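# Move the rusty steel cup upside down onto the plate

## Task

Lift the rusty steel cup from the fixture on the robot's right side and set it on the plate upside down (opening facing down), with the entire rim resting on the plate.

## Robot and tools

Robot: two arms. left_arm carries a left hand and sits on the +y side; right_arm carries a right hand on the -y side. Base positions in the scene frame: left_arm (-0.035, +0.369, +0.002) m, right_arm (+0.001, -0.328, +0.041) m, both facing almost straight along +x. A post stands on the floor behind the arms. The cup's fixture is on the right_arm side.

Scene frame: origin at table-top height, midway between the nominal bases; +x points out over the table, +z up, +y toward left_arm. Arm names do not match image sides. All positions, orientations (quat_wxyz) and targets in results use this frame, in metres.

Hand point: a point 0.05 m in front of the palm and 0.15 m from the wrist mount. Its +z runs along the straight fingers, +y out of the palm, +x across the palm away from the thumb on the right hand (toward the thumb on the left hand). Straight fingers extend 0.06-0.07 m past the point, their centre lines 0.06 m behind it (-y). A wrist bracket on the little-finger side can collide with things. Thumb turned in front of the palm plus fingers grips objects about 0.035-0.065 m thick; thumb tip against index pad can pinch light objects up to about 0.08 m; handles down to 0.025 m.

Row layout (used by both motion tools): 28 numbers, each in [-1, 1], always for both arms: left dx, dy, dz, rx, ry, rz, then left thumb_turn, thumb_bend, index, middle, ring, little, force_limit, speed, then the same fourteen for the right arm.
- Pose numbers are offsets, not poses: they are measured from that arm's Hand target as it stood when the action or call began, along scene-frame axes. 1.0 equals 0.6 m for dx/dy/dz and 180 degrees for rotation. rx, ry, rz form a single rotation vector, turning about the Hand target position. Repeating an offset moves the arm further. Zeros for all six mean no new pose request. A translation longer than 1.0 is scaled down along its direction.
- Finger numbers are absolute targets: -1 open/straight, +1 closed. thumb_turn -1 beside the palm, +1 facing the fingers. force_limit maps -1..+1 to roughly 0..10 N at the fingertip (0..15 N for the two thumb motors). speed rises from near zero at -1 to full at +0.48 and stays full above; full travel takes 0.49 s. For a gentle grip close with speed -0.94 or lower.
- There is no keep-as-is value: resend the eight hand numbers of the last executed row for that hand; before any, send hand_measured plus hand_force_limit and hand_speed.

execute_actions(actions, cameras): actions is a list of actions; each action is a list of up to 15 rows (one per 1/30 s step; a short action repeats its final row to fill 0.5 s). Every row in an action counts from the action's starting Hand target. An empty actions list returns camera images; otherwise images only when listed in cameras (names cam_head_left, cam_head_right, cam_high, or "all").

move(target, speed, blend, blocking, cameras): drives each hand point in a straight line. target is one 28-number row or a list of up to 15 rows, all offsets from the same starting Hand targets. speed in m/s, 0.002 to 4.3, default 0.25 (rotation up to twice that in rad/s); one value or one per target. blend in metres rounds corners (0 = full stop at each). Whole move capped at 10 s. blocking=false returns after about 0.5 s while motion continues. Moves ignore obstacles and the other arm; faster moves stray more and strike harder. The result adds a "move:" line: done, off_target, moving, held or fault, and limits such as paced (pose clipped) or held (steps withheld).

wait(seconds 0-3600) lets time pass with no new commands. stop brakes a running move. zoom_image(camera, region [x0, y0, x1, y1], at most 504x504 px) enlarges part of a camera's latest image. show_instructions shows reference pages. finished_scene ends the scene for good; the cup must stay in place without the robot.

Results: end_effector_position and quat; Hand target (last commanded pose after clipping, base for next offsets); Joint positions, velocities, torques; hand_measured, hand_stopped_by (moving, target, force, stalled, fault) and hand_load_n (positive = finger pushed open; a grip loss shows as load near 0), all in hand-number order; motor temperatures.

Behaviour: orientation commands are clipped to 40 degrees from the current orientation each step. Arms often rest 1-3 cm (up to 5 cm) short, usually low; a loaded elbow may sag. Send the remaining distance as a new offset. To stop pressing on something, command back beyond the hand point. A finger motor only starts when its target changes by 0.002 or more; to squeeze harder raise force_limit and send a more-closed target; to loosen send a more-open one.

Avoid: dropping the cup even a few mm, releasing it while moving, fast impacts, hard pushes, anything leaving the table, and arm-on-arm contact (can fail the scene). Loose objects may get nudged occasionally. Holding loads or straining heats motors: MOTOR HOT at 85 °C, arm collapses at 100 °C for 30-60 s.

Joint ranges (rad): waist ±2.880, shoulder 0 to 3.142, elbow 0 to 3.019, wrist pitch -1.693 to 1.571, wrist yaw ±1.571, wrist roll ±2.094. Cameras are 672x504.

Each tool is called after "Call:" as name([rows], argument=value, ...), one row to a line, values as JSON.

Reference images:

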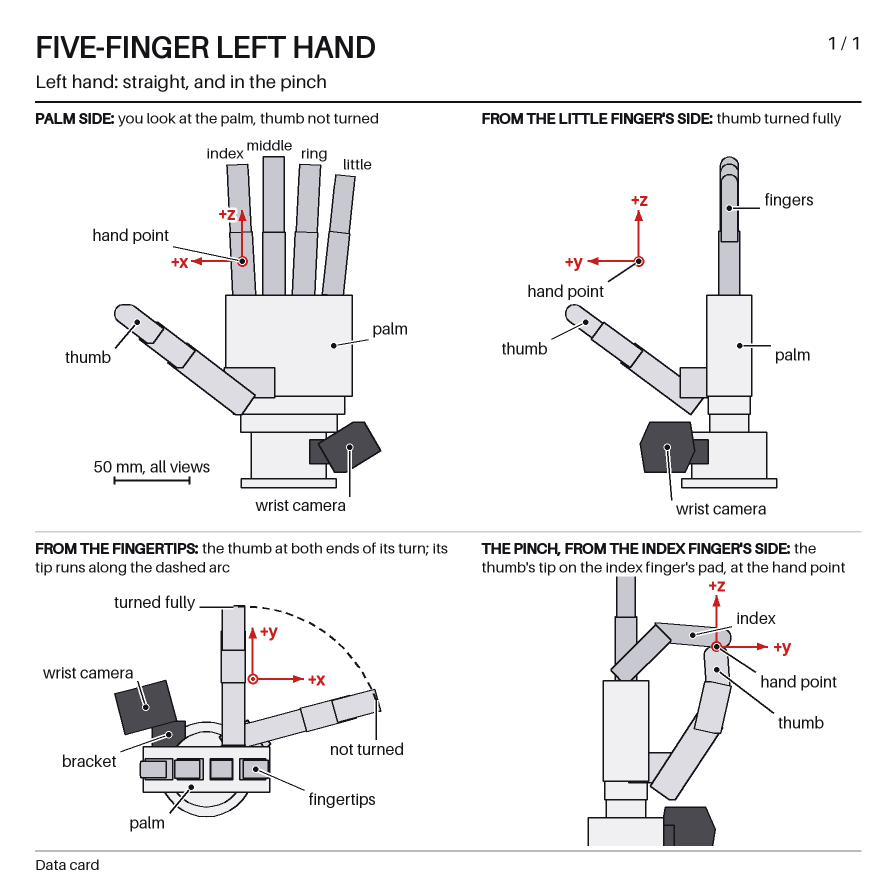

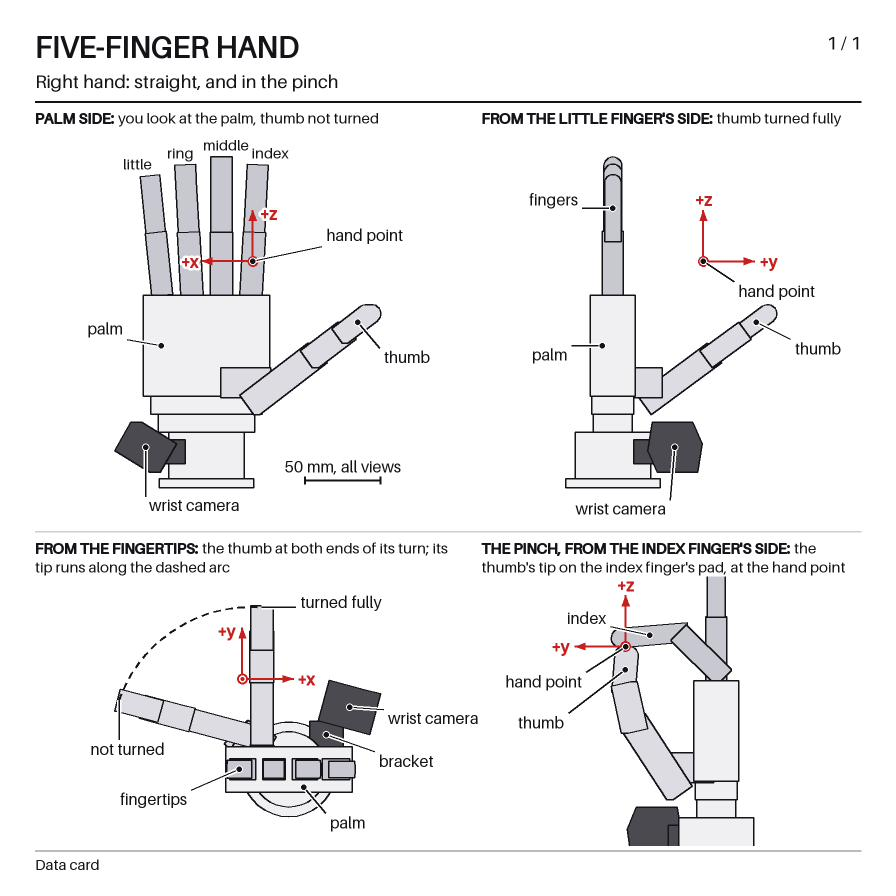

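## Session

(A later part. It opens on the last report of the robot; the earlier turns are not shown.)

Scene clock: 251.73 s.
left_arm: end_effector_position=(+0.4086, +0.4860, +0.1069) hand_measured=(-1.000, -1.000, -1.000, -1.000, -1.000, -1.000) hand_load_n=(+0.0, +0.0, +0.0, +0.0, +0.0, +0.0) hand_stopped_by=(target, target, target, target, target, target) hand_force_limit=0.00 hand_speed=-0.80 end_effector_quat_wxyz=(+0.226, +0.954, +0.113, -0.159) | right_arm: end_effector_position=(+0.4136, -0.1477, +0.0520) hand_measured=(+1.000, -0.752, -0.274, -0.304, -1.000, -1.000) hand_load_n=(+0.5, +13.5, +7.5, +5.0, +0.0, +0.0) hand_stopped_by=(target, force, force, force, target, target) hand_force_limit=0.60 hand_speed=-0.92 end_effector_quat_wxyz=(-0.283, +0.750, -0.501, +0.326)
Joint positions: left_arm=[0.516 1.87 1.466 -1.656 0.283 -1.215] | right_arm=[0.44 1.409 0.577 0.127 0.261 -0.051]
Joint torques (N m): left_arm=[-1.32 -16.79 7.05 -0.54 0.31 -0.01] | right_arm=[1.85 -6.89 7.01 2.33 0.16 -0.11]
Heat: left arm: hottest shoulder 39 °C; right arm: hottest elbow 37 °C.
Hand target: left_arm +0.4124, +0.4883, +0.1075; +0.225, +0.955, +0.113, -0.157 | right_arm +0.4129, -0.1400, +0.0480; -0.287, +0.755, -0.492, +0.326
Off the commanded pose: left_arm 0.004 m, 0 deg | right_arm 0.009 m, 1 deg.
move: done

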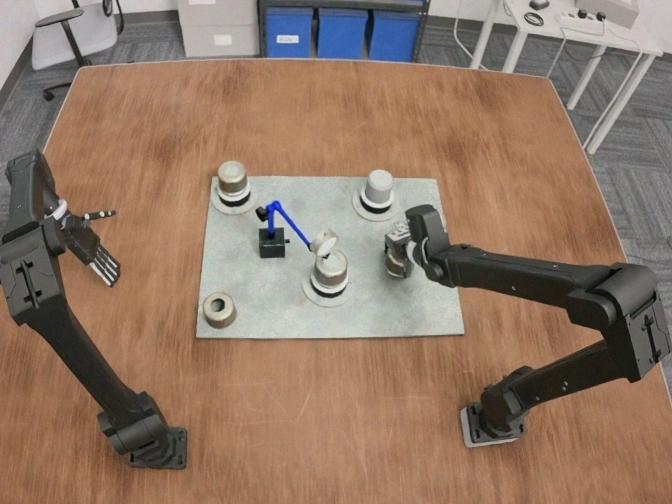

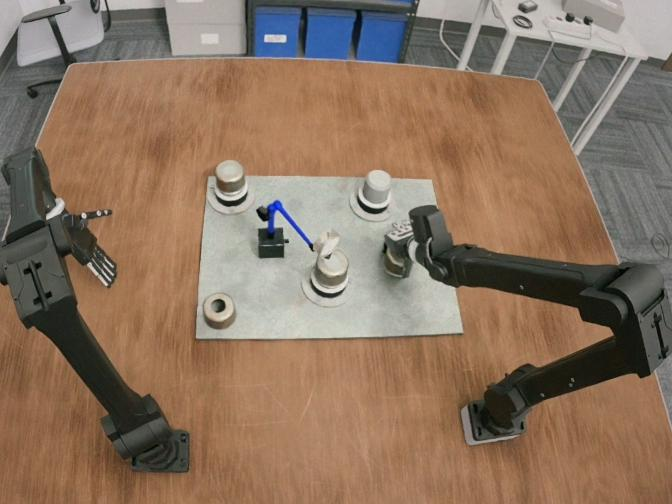

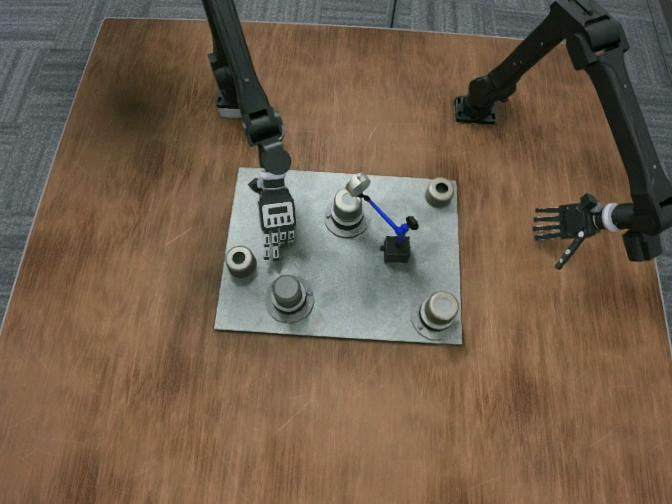

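Call:
move([
  [0,0,0,0,0,0,-1,-1,-1,-1,-1,-1,0,-0.8, 0,0,0.04,0,0,0,1,-0.3,0.1,0.1,-1,-1,0.6,-0.92],
  [0,0,0,0,0,0,-1,-1,-1,-1,-1,-1,0,-0.8, 0,0,0.04,-0.0627,-0.0227,0,1,-0.3,0.1,0.1,-1,-1,0.6,-0.92],
], speed=0.05, cameras=["all"])

Call:
zoom_image(camera="cam_head_left", region=[375, 230, 425, 280])

Call:
zoom_image(camera="cam_head_right", region=[375, 230, 425, 280])

Call:
zoom_image(camera="cam_high", region=[250, 190, 310, 250])

Scene clock: 262.73 s.
left_arm: end_effector_position=(+0.4086, +0.4860, +0.1069) hand_measured=(-1.000, -1.000, -1.000, -1.000, -1.000, -1.000) hand_load_n=(+0.0, -0.5, +0.0, +0.0, +0.0, +0.0) hand_stopped_by=(target, target, target, target, target, target) hand_force_limit=0.00 hand_speed=-0.80 end_effector_quat_wxyz=(+0.226, +0.954, +0.113, -0.159) | right_arm: end_effector_position=(+0.3979, -0.1555, +0.0554) hand_measured=(+1.000, -0.752, -0.274, -0.304, -1.000, -1.000) hand_load_n=(+1.0, +12.5, +8.0, +6.0, +0.0, +0.0) hand_stopped_by=(target, force, force, force, target, target) hand_force_limit=0.60 hand_speed=-0.92 end_effector_quat_wxyz=(-0.210, +0.773, -0.456, +0.388)
Joint positions: left_arm=[0.516 1.87 1.466 -1.656 0.283 -1.215] | right_arm=[0.543 1.391 0.577 0.062 0.467 -0.143]
Joint torques (N m): left_arm=[-1.38 -16.79 7.04 -0.55 0.31 0] | right_arm=[1.79 -8.12 9.81 1.8 0.48 -0.13]
Heat: left arm: hottest shoulder 39 °C; right arm: hottest elbow 36 °C.
Hand target: left_arm +0.4124, +0.4883, +0.1075; +0.225, +0.955, +0.113, -0.157 | right_arm +0.4129, -0.1400, +0.0720; -0.228, +0.767, -0.447, +0.399
Off the commanded pose: left_arm 0.004 m, 0 deg | right_arm 0.027 m, 3 deg.
move: off_target (right_arm)

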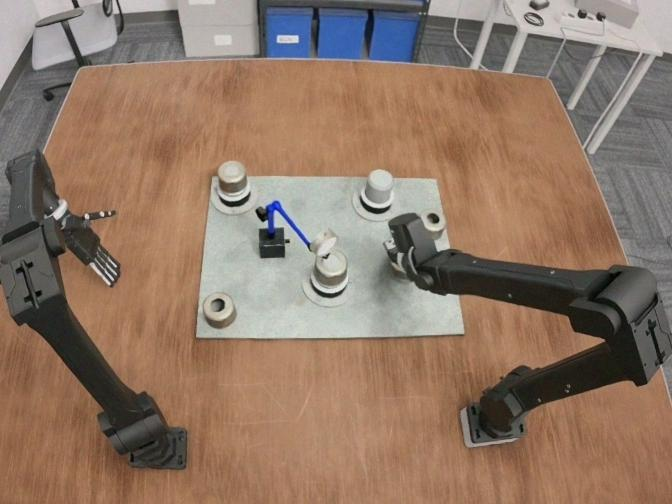

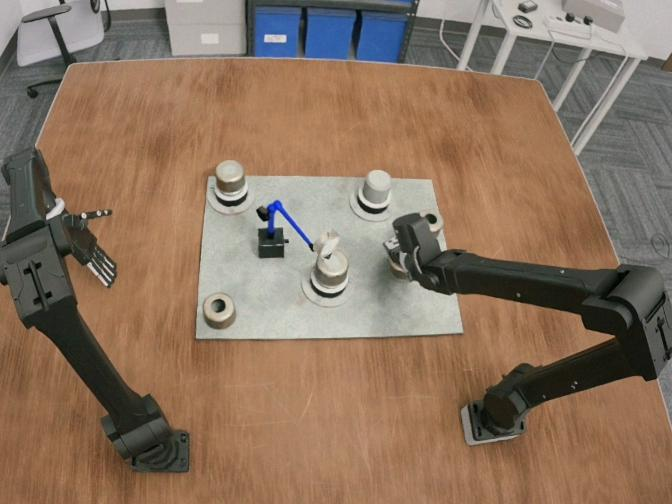

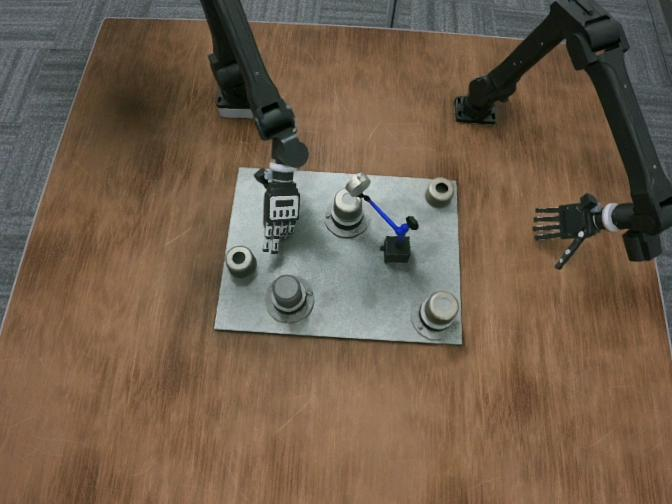

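Scaled by 10.080 from the camera's image (finer frame: 960x720).

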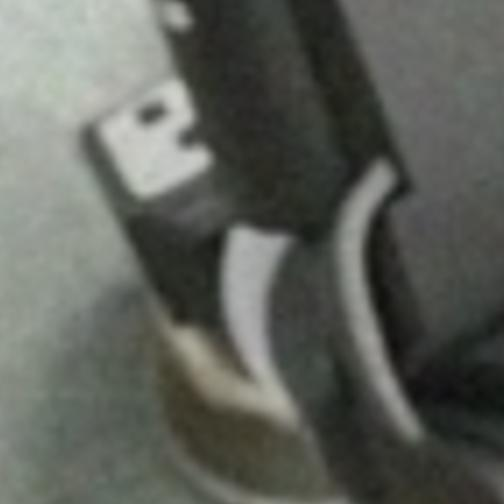

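Scaled by 10.080 from the camera's image (finer frame: 960x720).

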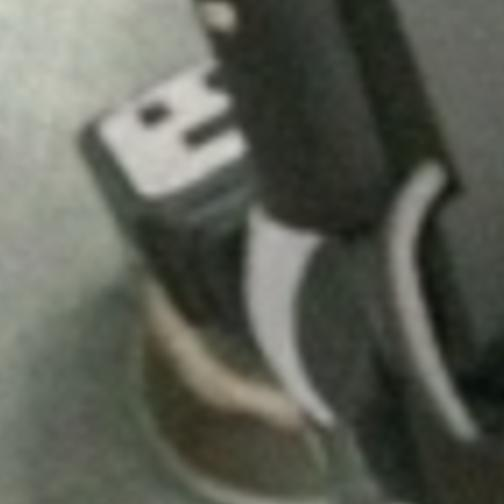

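Scaled by 8.400 from the camera's image (finer frame: 960x720).

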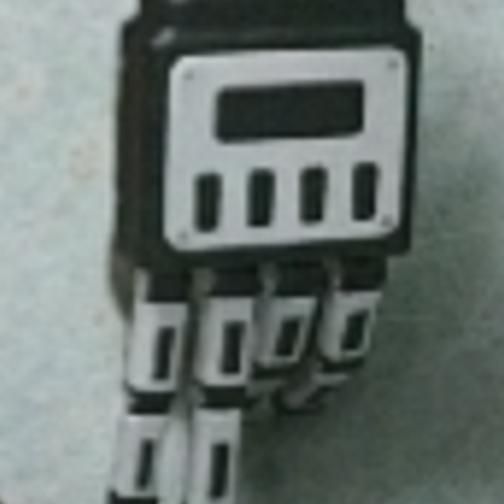

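Call:
zoom_image(camera="cam_head_left", region=[380, 245, 430, 295])

Call:
zoom_image(camera="cam_head_right", region=[380, 245, 430, 295])

Scaled by 10.080 from the camera's image (finer frame: 960x720).

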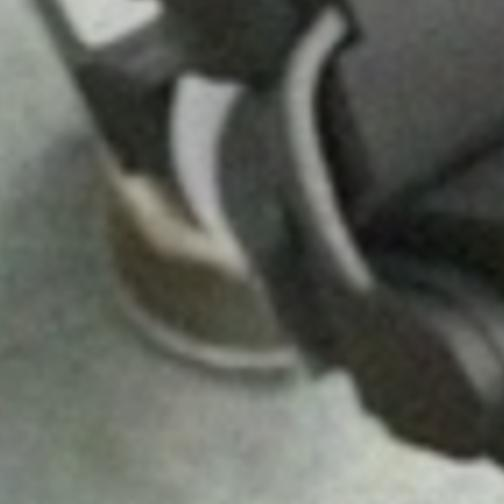

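Scaled by 10.080 from the camera's image (finer frame: 960x720).

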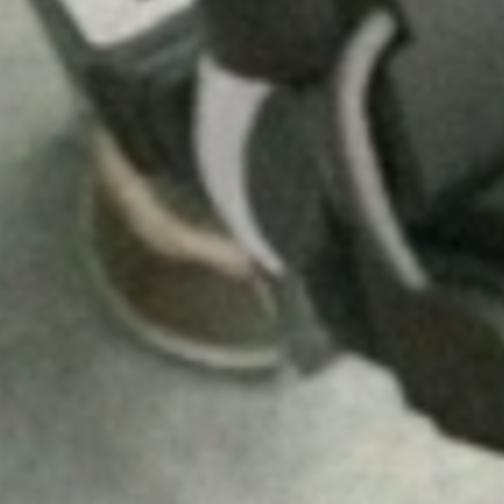

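Call:
move([
  [0,0,0,0,0,0,-1,-1,-1,-1,-1,-1,0,-0.8, 0,0,0.0,0.058,0.021,0,1,-0.3,0.1,0.1,-1,-1,0.6,-0.92],
], speed=0.05, cameras=["cam_head_left","cam_head_right"])

Call:
zoom_image(camera="cam_head_left", region=[380, 235, 430, 285])

Call:
zoom_image(camera="cam_head_right", region=[375, 235, 425, 285])

Scene clock: 277.30 s.
left_arm: end_effector_position=(+0.4086, +0.4860, +0.1069) hand_measured=(-1.000, -1.000, -1.000, -1.000, -1.000, -1.000) hand_load_n=(+0.0, +0.0, +0.0, +0.0, +0.0, +0.0) hand_stopped_by=(target, target, target, target, target, target) hand_force_limit=0.00 hand_speed=-0.80 end_effector_quat_wxyz=(+0.226, +0.954, +0.113, -0.159) | right_arm: end_effector_position=(+0.3981, -0.1425, +0.0534) hand_measured=(+1.000, -0.752, -0.274, -0.304, -1.000, -1.000) hand_load_n=(+0.5, +13.0, +8.0, +6.0, +0.0, +0.0) hand_stopped_by=(target, force, force, force, target, target) hand_force_limit=0.60 hand_speed=-0.92 end_effector_quat_wxyz=(-0.266, +0.770, -0.482, +0.323)
Joint positions: left_arm=[0.516 1.87 1.466 -1.656 0.283 -1.215] | right_arm=[0.478 1.381 0.577 0.062 0.28 -0.074]
Joint torques (N m): left_arm=[-1.44 -16.67 7.04 -0.51 0.3 -0.01] | right_arm=[-1.08 -9.64 9.16 1.17 0.05 0.05]
Heat: left arm: hottest shoulder 39 °C; right arm: hottest elbow 35 °C.
Hand target: left_arm +0.4124, +0.4883, +0.1075; +0.225, +0.955, +0.113, -0.157 | right_arm +0.4129, -0.1400, +0.0719; -0.282, +0.756, -0.489, +0.331
Off the commanded pose: left_arm 0.004 m, 0 deg | right_arm 0.024 m, 3 deg.
move: off_target (right_arm)

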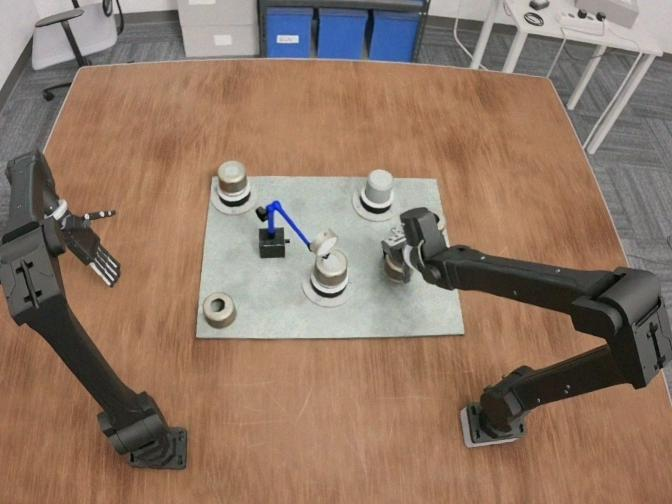

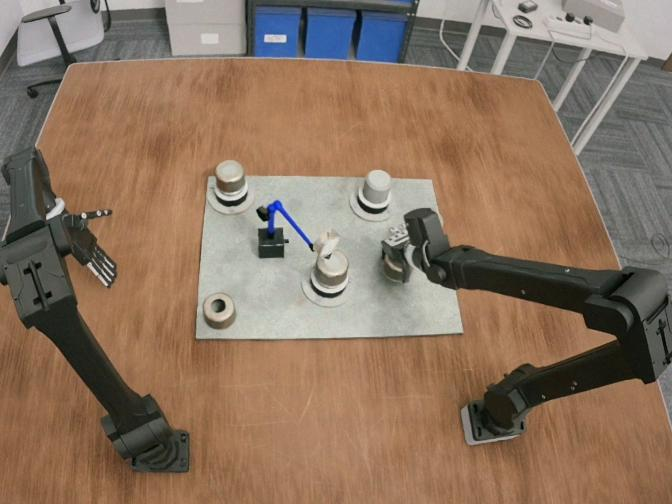

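Scaled by 10.080 from the camera's image (finer frame: 960x720).

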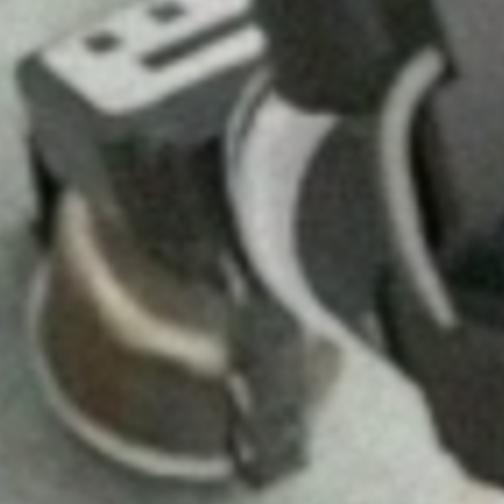

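Scaled by 10.080 from the camera's image (finer frame: 960x720).

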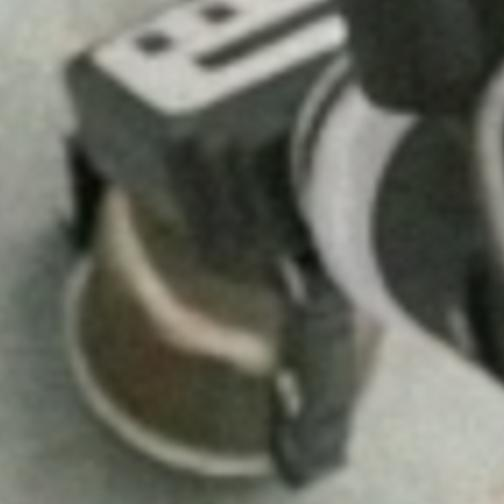

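Call:
move([
  [0,0,0,0,0,0,-1,-1,-1,-1,-1,-1,0,-0.8, -0.008,0,-0.015,0.0104,0.0038,0,1,-0.3,0.1,0.1,-1,-1,0.6,-0.92],
], speed=0.03, cameras=["cam_head_left","cam_head_right"])

Call:
zoom_image(camera="cam_head_left", region=[380, 240, 430, 290])

Scene clock: 283.93 s.
left_arm: end_effector_position=(+0.4086, +0.4860, +0.1069) hand_measured=(-1.000, -1.000, -1.000, -1.000, -1.000, -1.000) hand_load_n=(+0.0, +0.0, +0.5, +0.0, +0.0, +0.0) hand_stopped_by=(target, target, target, target, target, target) hand_force_limit=0.00 hand_speed=-0.80 end_effector_quat_wxyz=(+0.226, +0.954, +0.113, -0.159) | right_arm: end_effector_position=(+0.3986, -0.1408, +0.0533) hand_measured=(+1.000, -0.752, -0.274, -0.304, -1.000, -1.000) hand_load_n=(+0.5, +13.0, +8.0, +5.5, +0.0, +0.0) hand_stopped_by=(target, force, force, force, target, target) hand_force_limit=0.60 hand_speed=-0.92 end_effector_quat_wxyz=(-0.275, +0.766, -0.489, +0.312)
Joint positions: left_arm=[0.516 1.87 1.466 -1.656 0.283 -1.215] | right_arm=[0.466 1.381 0.577 0.064 0.253 -0.056]
Joint torques (N m): left_arm=[-1.26 -16.73 7.05 -0.54 0.31 0] | right_arm=[-0.97 -8.88 7.47 2.44 -0.07 0.01]
Heat: left arm: hottest shoulder 39 °C; right arm: hottest elbow 35 °C.
Hand target: left_arm +0.4124, +0.4883, +0.1075; +0.225, +0.955, +0.113, -0.157 | right_arm +0.4081, -0.1401, +0.0629; -0.292, +0.753, -0.496, +0.319
Off the commanded pose: left_arm 0.004 m, 0 deg | right_arm 0.014 m, 3 deg.
move: off_target (right_arm)

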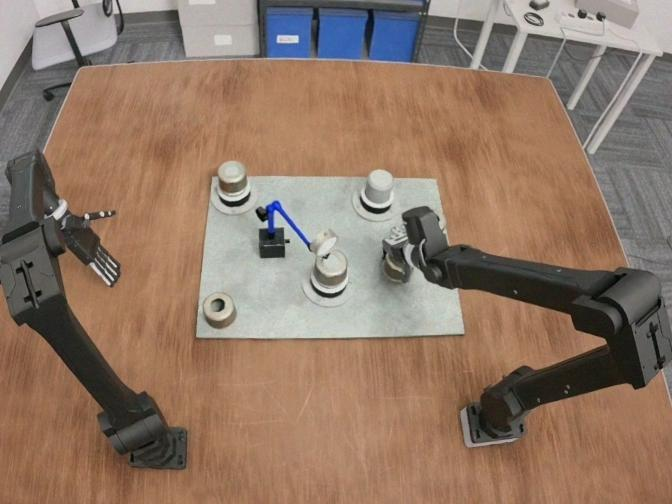

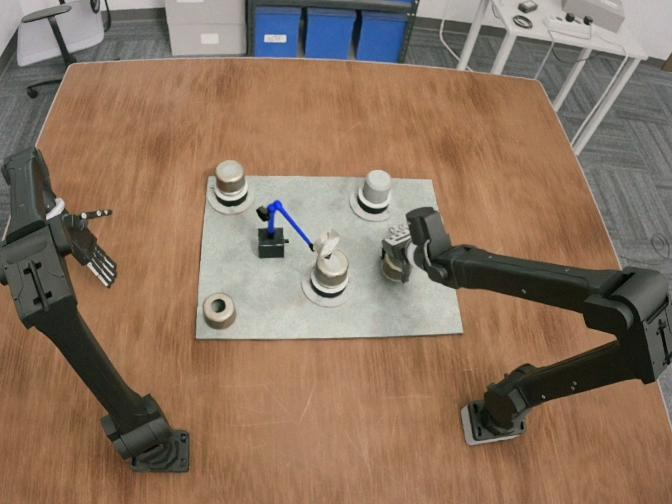

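Scaled by 10.080 from the camera's image (finer frame: 960x720).

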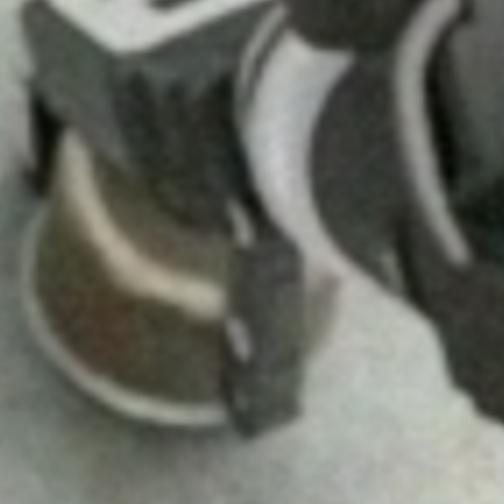

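Call:
move([
  [0,0,0,0,0,0,-1,-1,-1,-1,-1,-1,0,-0.8, -0.008,0,-0.013,0,0,0,1,-0.3,0.1,0.1,-1,-1,0.6,-0.92],
], speed=0.03, cameras=["cam_head_left","cam_head_right"])

Call:
zoom_image(camera="cam_head_left", region=[380, 240, 430, 290])

Scene clock: 286.90 s.
left_arm: end_effector_position=(+0.4086, +0.4860, +0.1069) hand_measured=(-1.000, -1.000, -1.000, -1.000, -1.000, -1.000) hand_load_n=(+0.0, +0.0, +0.0, +0.0, +0.0, +0.0) hand_stopped_by=(target, target, target, target, target, target) hand_force_limit=0.00 hand_speed=-0.80 end_effector_quat_wxyz=(+0.226, +0.954, +0.113, -0.159) | right_arm: end_effector_position=(+0.3983, -0.1409, +0.0521) hand_measured=(+1.000, -0.752, -0.274, -0.304, -1.000, -1.000) hand_load_n=(+0.5, +13.0, +7.5, +5.0, +0.0, +0.0) hand_stopped_by=(target, force, force, force, target, target) hand_force_limit=0.60 hand_speed=-0.92 end_effector_quat_wxyz=(-0.282, +0.762, -0.490, +0.316)
Joint positions: left_arm=[0.516 1.87 1.466 -1.656 0.283 -1.215] | right_arm=[0.466 1.381 0.561 0.096 0.254 -0.051]
Joint torques (N m): left_arm=[-1.38 -16.79 7.04 -0.51 0.31 0] | right_arm=[-0.26 -7.71 7.12 2.36 0.09 0.04]
Heat: left arm: hottest shoulder 39 °C; right arm: hottest elbow 35 °C.
Hand target: left_arm +0.4124, +0.4883, +0.1075; +0.225, +0.955, +0.113, -0.157 | right_arm +0.4033, -0.1401, +0.0551; -0.292, +0.753, -0.496, +0.319
Off the commanded pose: left_arm 0.004 m, 0 deg | right_arm 0.006 m, 2 deg.
move: done

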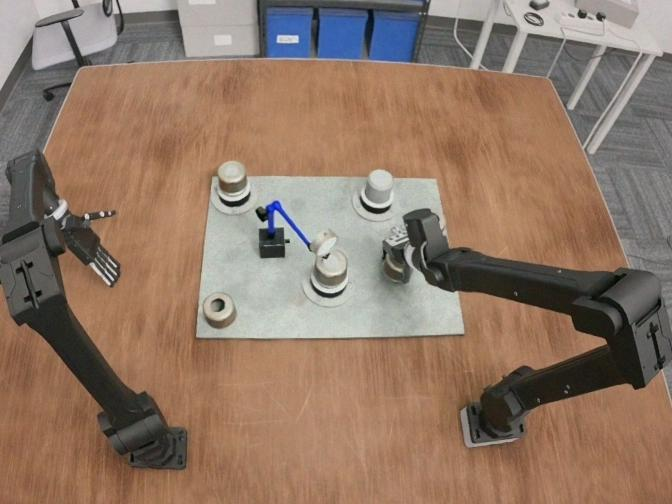

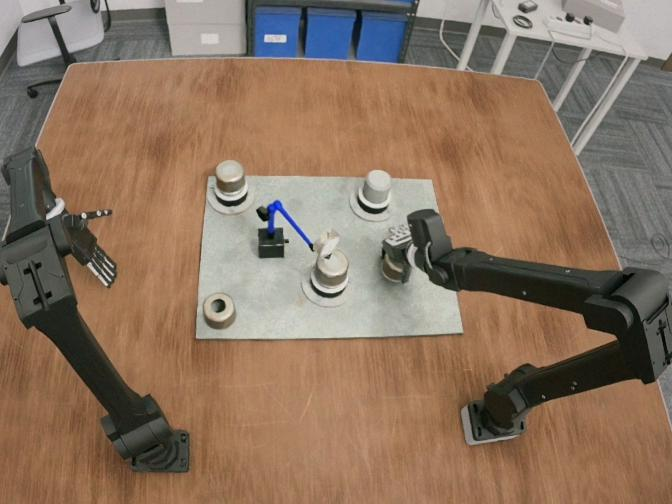

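Scaled by 10.080 from the camera's image (finer frame: 960x720).

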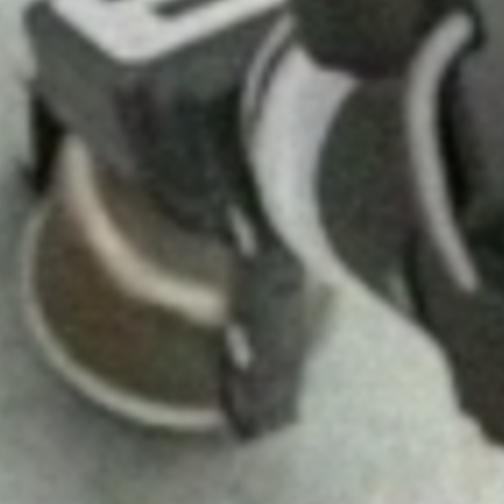

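Call:
wait(seconds=0.1, cameras=["all"])

Call:
zoom_image(camera="cam_high", region=[255, 200, 305, 250])

Call:
zoom_image(camera="cam_head_right", region=[375, 240, 425, 290])

Scene clock: 294.00 s.
left_arm: end_effector_position=(+0.4086, +0.4860, +0.1069) hand_measured=(-1.000, -1.000, -1.000, -1.000, -1.000, -1.000) hand_load_n=(+0.0, +0.0, +0.0, +0.0, +0.0, +0.0) hand_stopped_by=(target, target, target, target, target, target) hand_force_limit=0.00 hand_speed=-0.80 end_effector_quat_wxyz=(+0.226, +0.954, +0.113, -0.159) | right_arm: end_effector_position=(+0.3983, -0.1409, +0.0521) hand_measured=(+1.000, -0.752, -0.274, -0.304, -1.000, -1.000) hand_load_n=(+1.0, +13.5, +7.5, +5.0, +0.0, +0.0) hand_stopped_by=(target, force, force, force, target, target) hand_force_limit=0.60 hand_speed=-0.92 end_effector_quat_wxyz=(-0.282, +0.762, -0.490, +0.316)
Joint positions: left_arm=[0.516 1.87 1.466 -1.656 0.283 -1.215] | right_arm=[0.466 1.381 0.561 0.096 0.254 -0.051]
Joint torques (N m): left_arm=[-1.38 -16.85 7.04 -0.54 0.3 -0.01] | right_arm=[-0.32 -7.88 7.09 2.36 0.08 0.04]
Heat: left arm: hottest shoulder 39 °C; right arm: hottest elbow 35 °C.
Hand target: left_arm +0.4124, +0.4883, +0.1075; +0.225, +0.955, +0.113, -0.157 | right_arm +0.4033, -0.1401, +0.0551; -0.292, +0.753, -0.496, +0.319
Off the commanded pose: left_arm 0.004 m, 0 deg | right_arm 0.006 m, 2 deg.
wait: 0.10 s; at rest from the start

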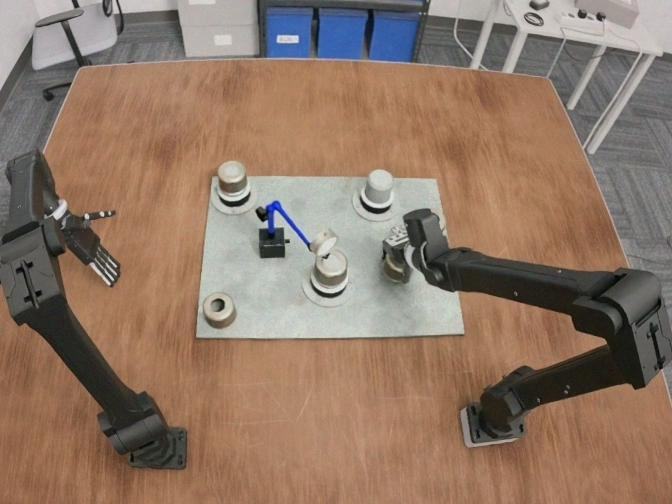

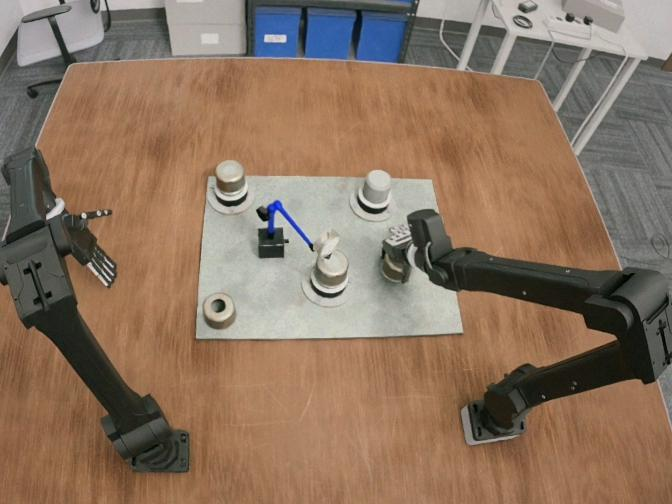

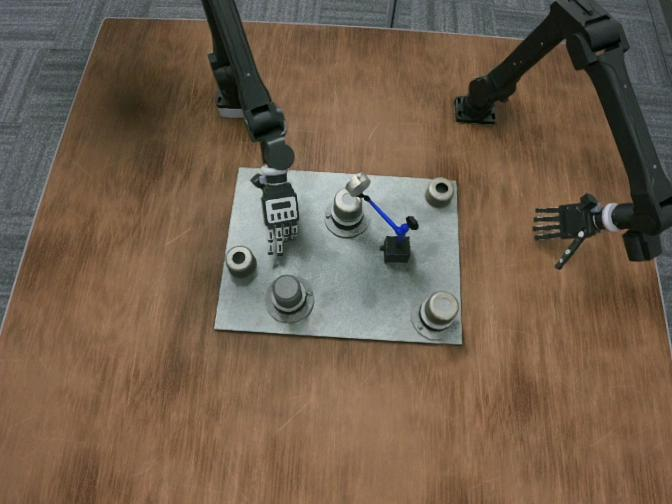

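Scaled by 10.080 from the camera's image (finer frame: 960x720).

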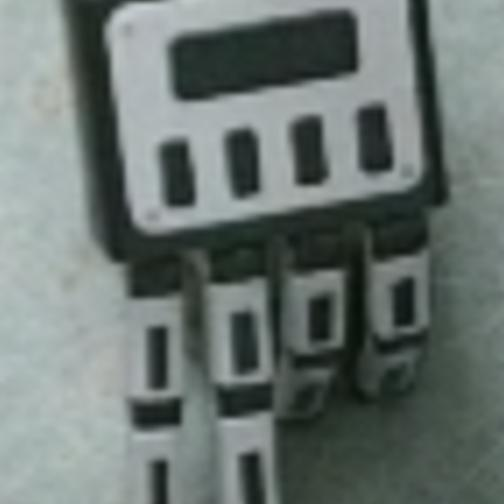

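Scaled by 10.080 from the camera's image (finer frame: 960x720).

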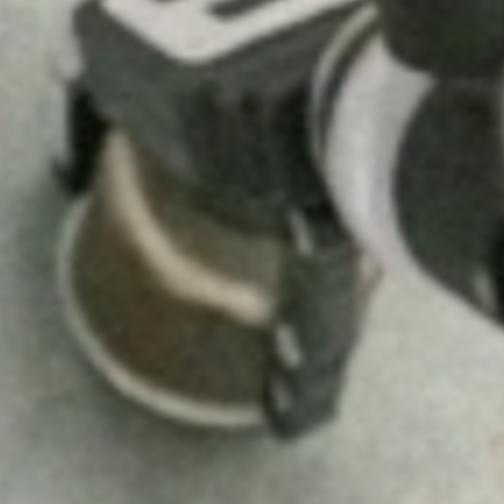

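Call:
move(target=[0,0,0,0,0,0,-1,-1,-1,-1,-1,-1,0,-0.8, 0,0,0,0,0,0,1,-0.78,-0.30,-0.33,-1,-1,0.6,-0.95], cameras=["cam_head_left","cam_head_right"])

Call:
zoom_image(camera="cam_head_left", region=[380, 240, 430, 290])

Scene clock: 301.23 s.
left_arm: end_effector_position=(+0.4086, +0.4860, +0.1069) hand_measured=(-1.000, -1.000, -1.000, -1.000, -1.000, -1.000) hand_load_n=(+0.0, +0.0, +0.0, +0.0, +0.0, +0.0) hand_stopped_by=(target, target, target, target, target, target) hand_force_limit=0.00 hand_speed=-0.80 end_effector_quat_wxyz=(+0.226, +0.954, +0.113, -0.159) | right_arm: end_effector_position=(+0.3984, -0.1407, +0.0522) hand_measured=(+1.000, -0.782, -0.300, -0.330, -1.000, -1.000) hand_load_n=(+0.5, +6.0, +4.0, +1.0, +0.0, +0.0) hand_stopped_by=(target, target, target, target, target, target) hand_force_limit=0.60 hand_speed=-0.95 end_effector_quat_wxyz=(-0.283, +0.761, -0.491, +0.316)
Joint positions: left_arm=[0.516 1.87 1.466 -1.656 0.283 -1.215] | right_arm=[0.466 1.381 0.561 0.097 0.254 -0.049]
Joint torques (N m): left_arm=[-1.2 -16.62 7.01 -0.54 0.31 0] | right_arm=[-0.26 -7.88 7.09 2.3 0.07 0.03]
Heat: left arm: hottest shoulder 39 °C; right arm: hottest elbow 35 °C.
Hand target: left_arm +0.4124, +0.4883, +0.1075; +0.225, +0.955, +0.113, -0.157 | right_arm +0.4033, -0.1401, +0.0551; -0.292, +0.753, -0.496, +0.319
Off the commanded pose: left_arm 0.004 m, 0 deg | right_arm 0.006 m, 1 deg.
move: done

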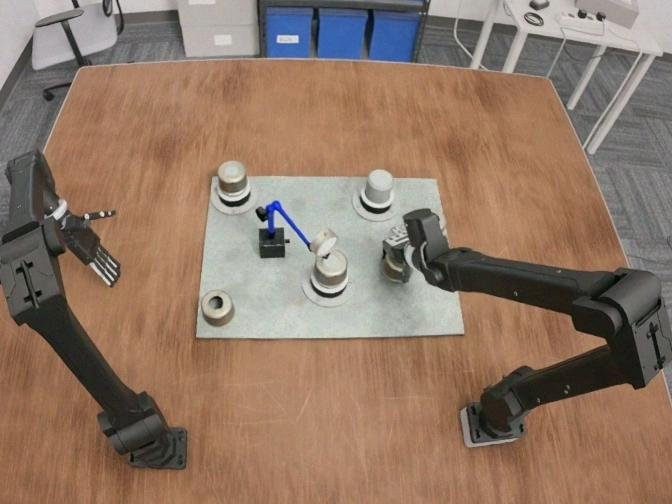

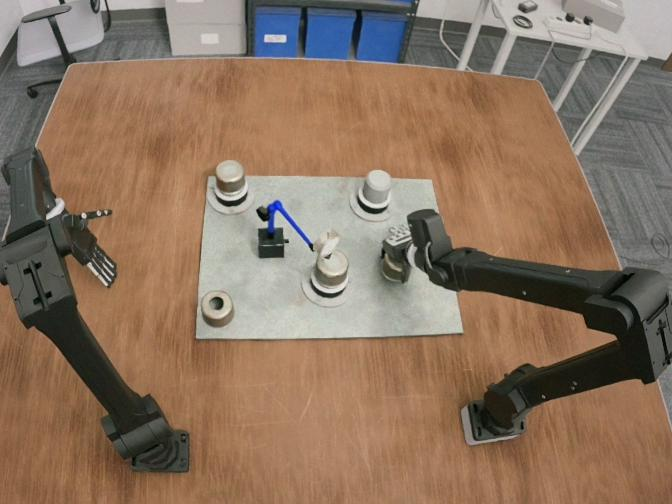

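Scaled by 10.080 from the camera's image (finer frame: 960x720).

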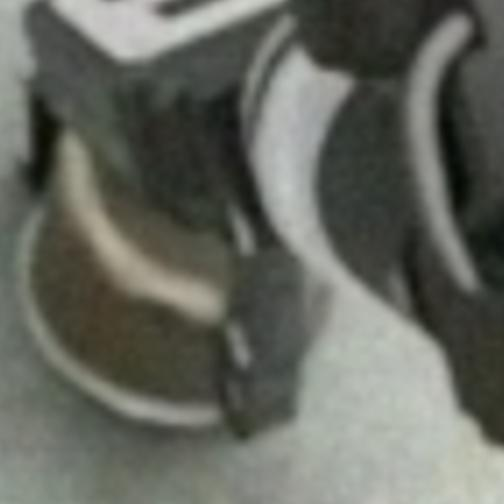

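Call:
move(target=[0,0,0,0,0,0,-1,-1,-1,-1,-1,-1,0,-0.8, 0,0,0,0,0,0,1,-0.81,-0.33,-0.36,-1,-1,0.6,-0.95], cameras=["cam_head_left","cam_head_right"])

Call:
zoom_image(camera="cam_head_left", region=[380, 240, 430, 290])

Scene clock: 303.13 s.
left_arm: end_effector_position=(+0.4086, +0.4860, +0.1069) hand_measured=(-1.000, -1.000, -1.000, -1.000, -1.000, -1.000) hand_load_n=(+0.0, +0.0, +0.0, +0.0, +0.0, +0.0) hand_stopped_by=(target, target, target, target, target, target) hand_force_limit=0.00 hand_speed=-0.80 end_effector_quat_wxyz=(+0.226, +0.954, +0.113, -0.159) | right_arm: end_effector_position=(+0.3987, -0.1402, +0.0525) hand_measured=(+1.000, -0.810, -0.330, -0.360, -1.000, -1.000) hand_load_n=(+0.0, +0.0, +0.0, +0.0, +0.0, +0.0) hand_stopped_by=(target, target, target, target, target, target) hand_force_limit=0.60 hand_speed=-0.95 end_effector_quat_wxyz=(-0.284, +0.760, -0.492, +0.315)
Joint positions: left_arm=[0.516 1.87 1.466 -1.656 0.283 -1.215] | right_arm=[0.466 1.381 0.561 0.099 0.253 -0.047]
Joint torques (N m): left_arm=[-1.26 -16.79 7.05 -0.53 0.31 -0.01] | right_arm=[-0.15 -7.88 7.09 2.25 0.1 0]
Heat: left arm: hottest shoulder 39 °C; right arm: hottest elbow 35 °C.
Hand target: left_arm +0.4124, +0.4883, +0.1075; +0.225, +0.955, +0.113, -0.157 | right_arm +0.4033, -0.1401, +0.0551; -0.292, +0.753, -0.496, +0.319
Off the commanded pose: left_arm 0.004 m, 0 deg | right_arm 0.005 m, 1 deg.
move: done

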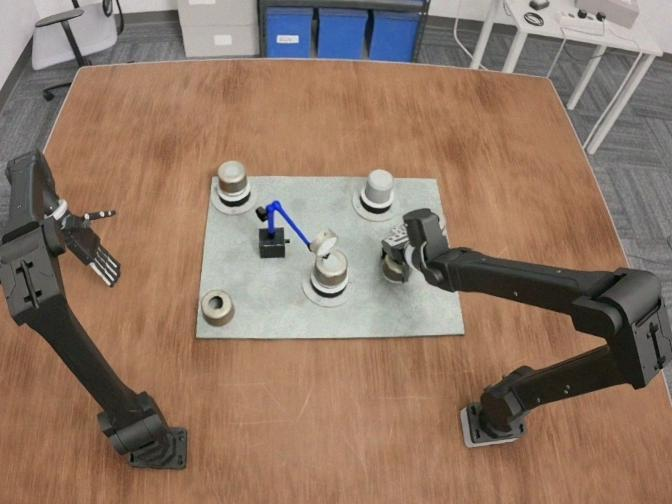

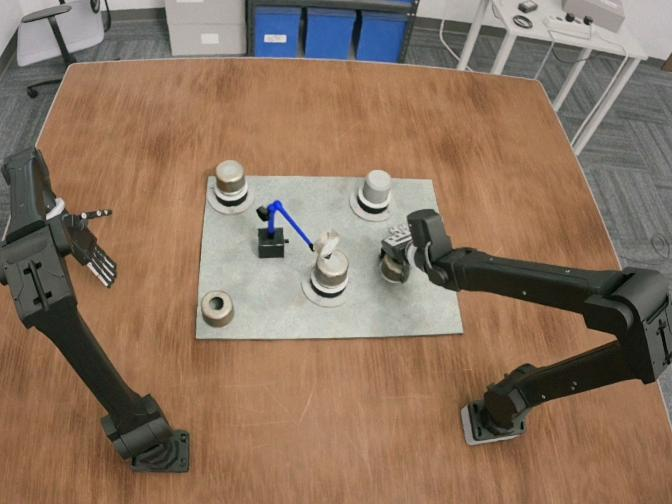

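Scaled by 10.080 from the camera's image (finer frame: 960x720).

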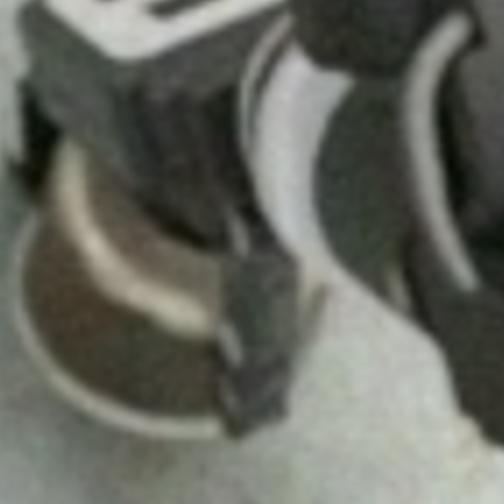

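Call:
move(target=[0,0,0,0,0,0,-1,-1,-1,-1,-1,-1,0,-0.8, 0,0,0,0,0,0,1,-1,-0.8,-0.8,-1,-1,0.6,-0.85], cameras=["cam_head_left"])

Call:
zoom_image(camera="cam_head_left", region=[380, 240, 430, 290])

Scene clock: 306.77 s.
left_arm: end_effector_position=(+0.4086, +0.4860, +0.1069) hand_measured=(-1.000, -1.000, -1.000, -1.000, -1.000, -1.000) hand_load_n=(+0.0, +0.0, +0.0, +0.0, +0.0, +0.0) hand_stopped_by=(target, target, target, target, target, target) hand_force_limit=0.00 hand_speed=-0.80 end_effector_quat_wxyz=(+0.226, +0.954, +0.113, -0.159) | right_arm: end_effector_position=(+0.3987, -0.1401, +0.0525) hand_measured=(+1.000, -1.000, -0.800, -0.800, -1.000, -1.000) hand_load_n=(+0.0, +0.0, -0.5, +0.0, +0.0, +0.0) hand_stopped_by=(target, target, target, target, target, target) hand_force_limit=0.60 hand_speed=-0.85 end_effector_quat_wxyz=(-0.284, +0.760, -0.492, +0.315)
Joint positions: left_arm=[0.516 1.87 1.466 -1.656 0.283 -1.215] | right_arm=[0.466 1.381 0.561 0.099 0.253 -0.046]
Joint torques (N m): left_arm=[-1.38 -16.67 7.06 -0.54 0.3 0] | right_arm=[-0.32 -7.94 7.08 2.26 0.12 0]
Heat: left arm: hottest shoulder 39 °C; right arm: hottest elbow 35 °C.
Hand target: left_arm +0.4124, +0.4883, +0.1075; +0.225, +0.955, +0.113, -0.157 | right_arm +0.4033, -0.1401, +0.0551; -0.292, +0.753, -0.496, +0.319
Off the commanded pose: left_arm 0.004 m, 0 deg | right_arm 0.005 m, 1 deg.
move: done

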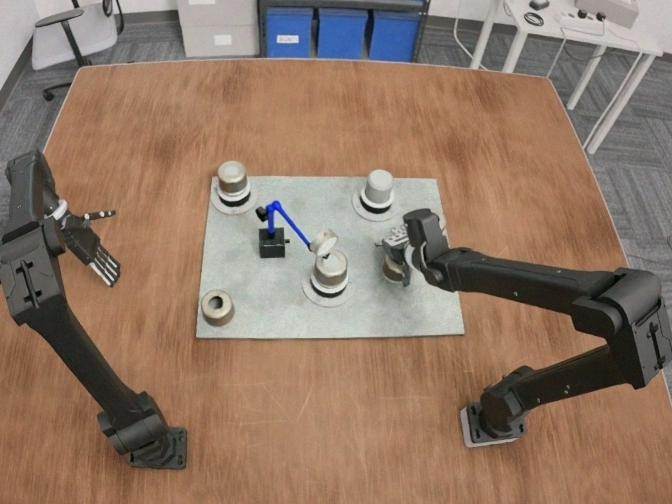

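Scaled by 10.080 from the camera's image (finer frame: 960x720).

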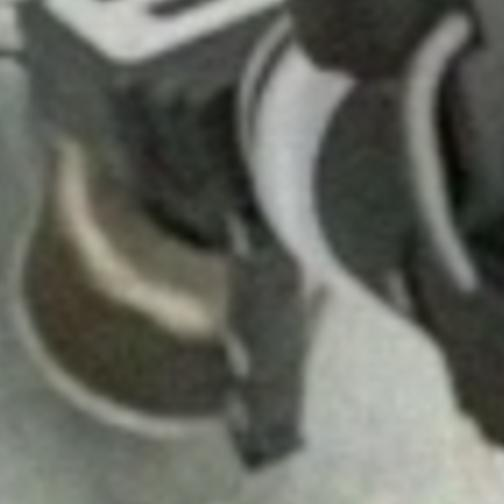

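Call:
move(target=[0,0,0,0,0,0,-1,-1,-1,-1,-1,-1,0,-0.8, 0,0,0.25,0,0,0,1,-1,-0.8,-0.8,-1,-1,0.6,-0.85], speed=0.08, cameras=["all"])

Call:
zoom_image(camera="cam_head_left", region=[360, 210, 460, 310])

Scene clock: 310.83 s.
left_arm: end_effector_position=(+0.4086, +0.4860, +0.1069) hand_measured=(-1.000, -1.000, -1.000, -1.000, -1.000, -1.000) hand_load_n=(+0.0, +0.0, +0.0, -0.5, +0.0, +0.0) hand_stopped_by=(target, target, target, target, target, target) hand_force_limit=0.00 hand_speed=-0.80 end_effector_quat_wxyz=(+0.226, +0.954, +0.113, -0.159) | right_arm: end_effector_position=(+0.3893, -0.1451, +0.1791) hand_measured=(+1.000, -1.000, -0.800, -0.800, -1.000, -1.000) hand_load_n=(+0.0, +0.0, +0.0, +0.0, -0.5, +0.0) hand_stopped_by=(target, target, target, target, target, target) hand_force_limit=0.60 hand_speed=-0.85 end_effector_quat_wxyz=(-0.274, +0.765, -0.493, +0.310)
Joint positions: left_arm=[0.516 1.87 1.466 -1.656 0.283 -1.215] | right_arm=[0.466 1.113 0.756 -0.391 0.253 -0.046]
Joint torques (N m): left_arm=[-1.38 -16.73 7.01 -0.54 0.31 -0.01] | right_arm=[-0.09 -7.06 12.92 1.18 0.12 0]
Heat: left arm: hottest shoulder 39 °C; right arm: hottest elbow 35 °C.
Hand target: left_arm +0.4124, +0.4883, +0.1075; +0.225, +0.955, +0.113, -0.157 | right_arm +0.4033, -0.1400, +0.2051; -0.292, +0.753, -0.496, +0.319
Off the commanded pose: left_arm 0.004 m, 0 deg | right_arm 0.030 m, 3 deg.
move: off_target (right_arm)

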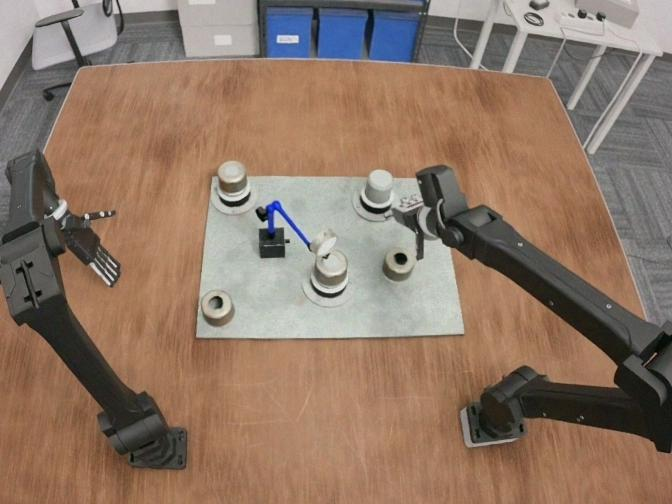

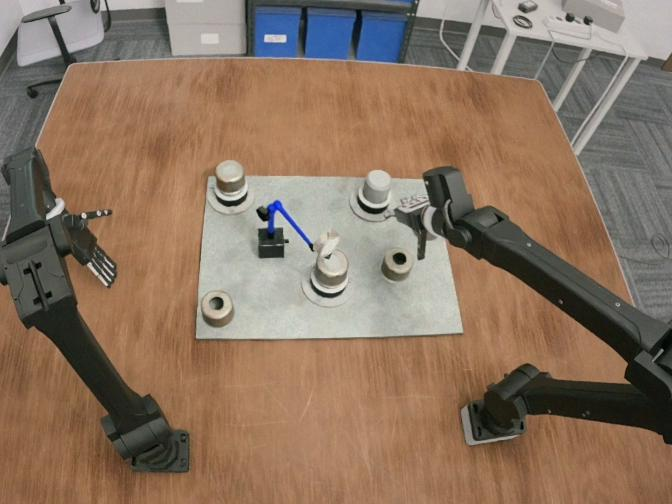

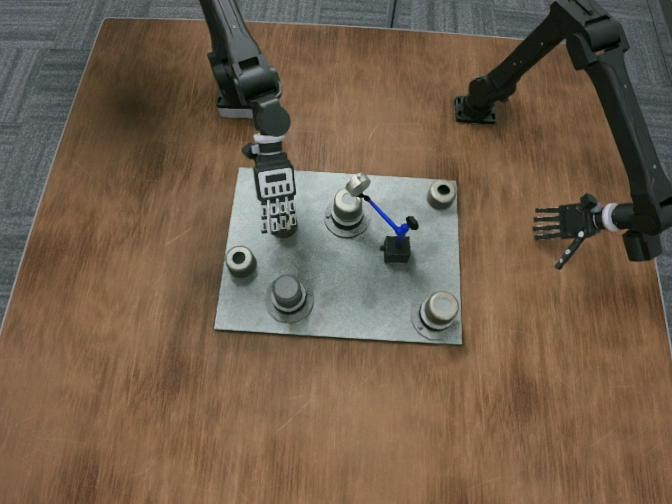

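Scaled by 5.040 from the camera's image (finer frame: 960x720).

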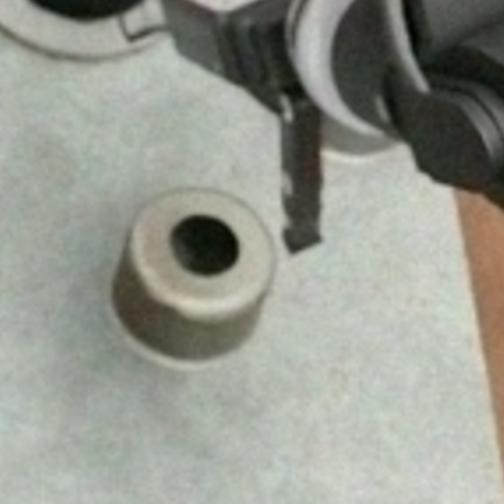

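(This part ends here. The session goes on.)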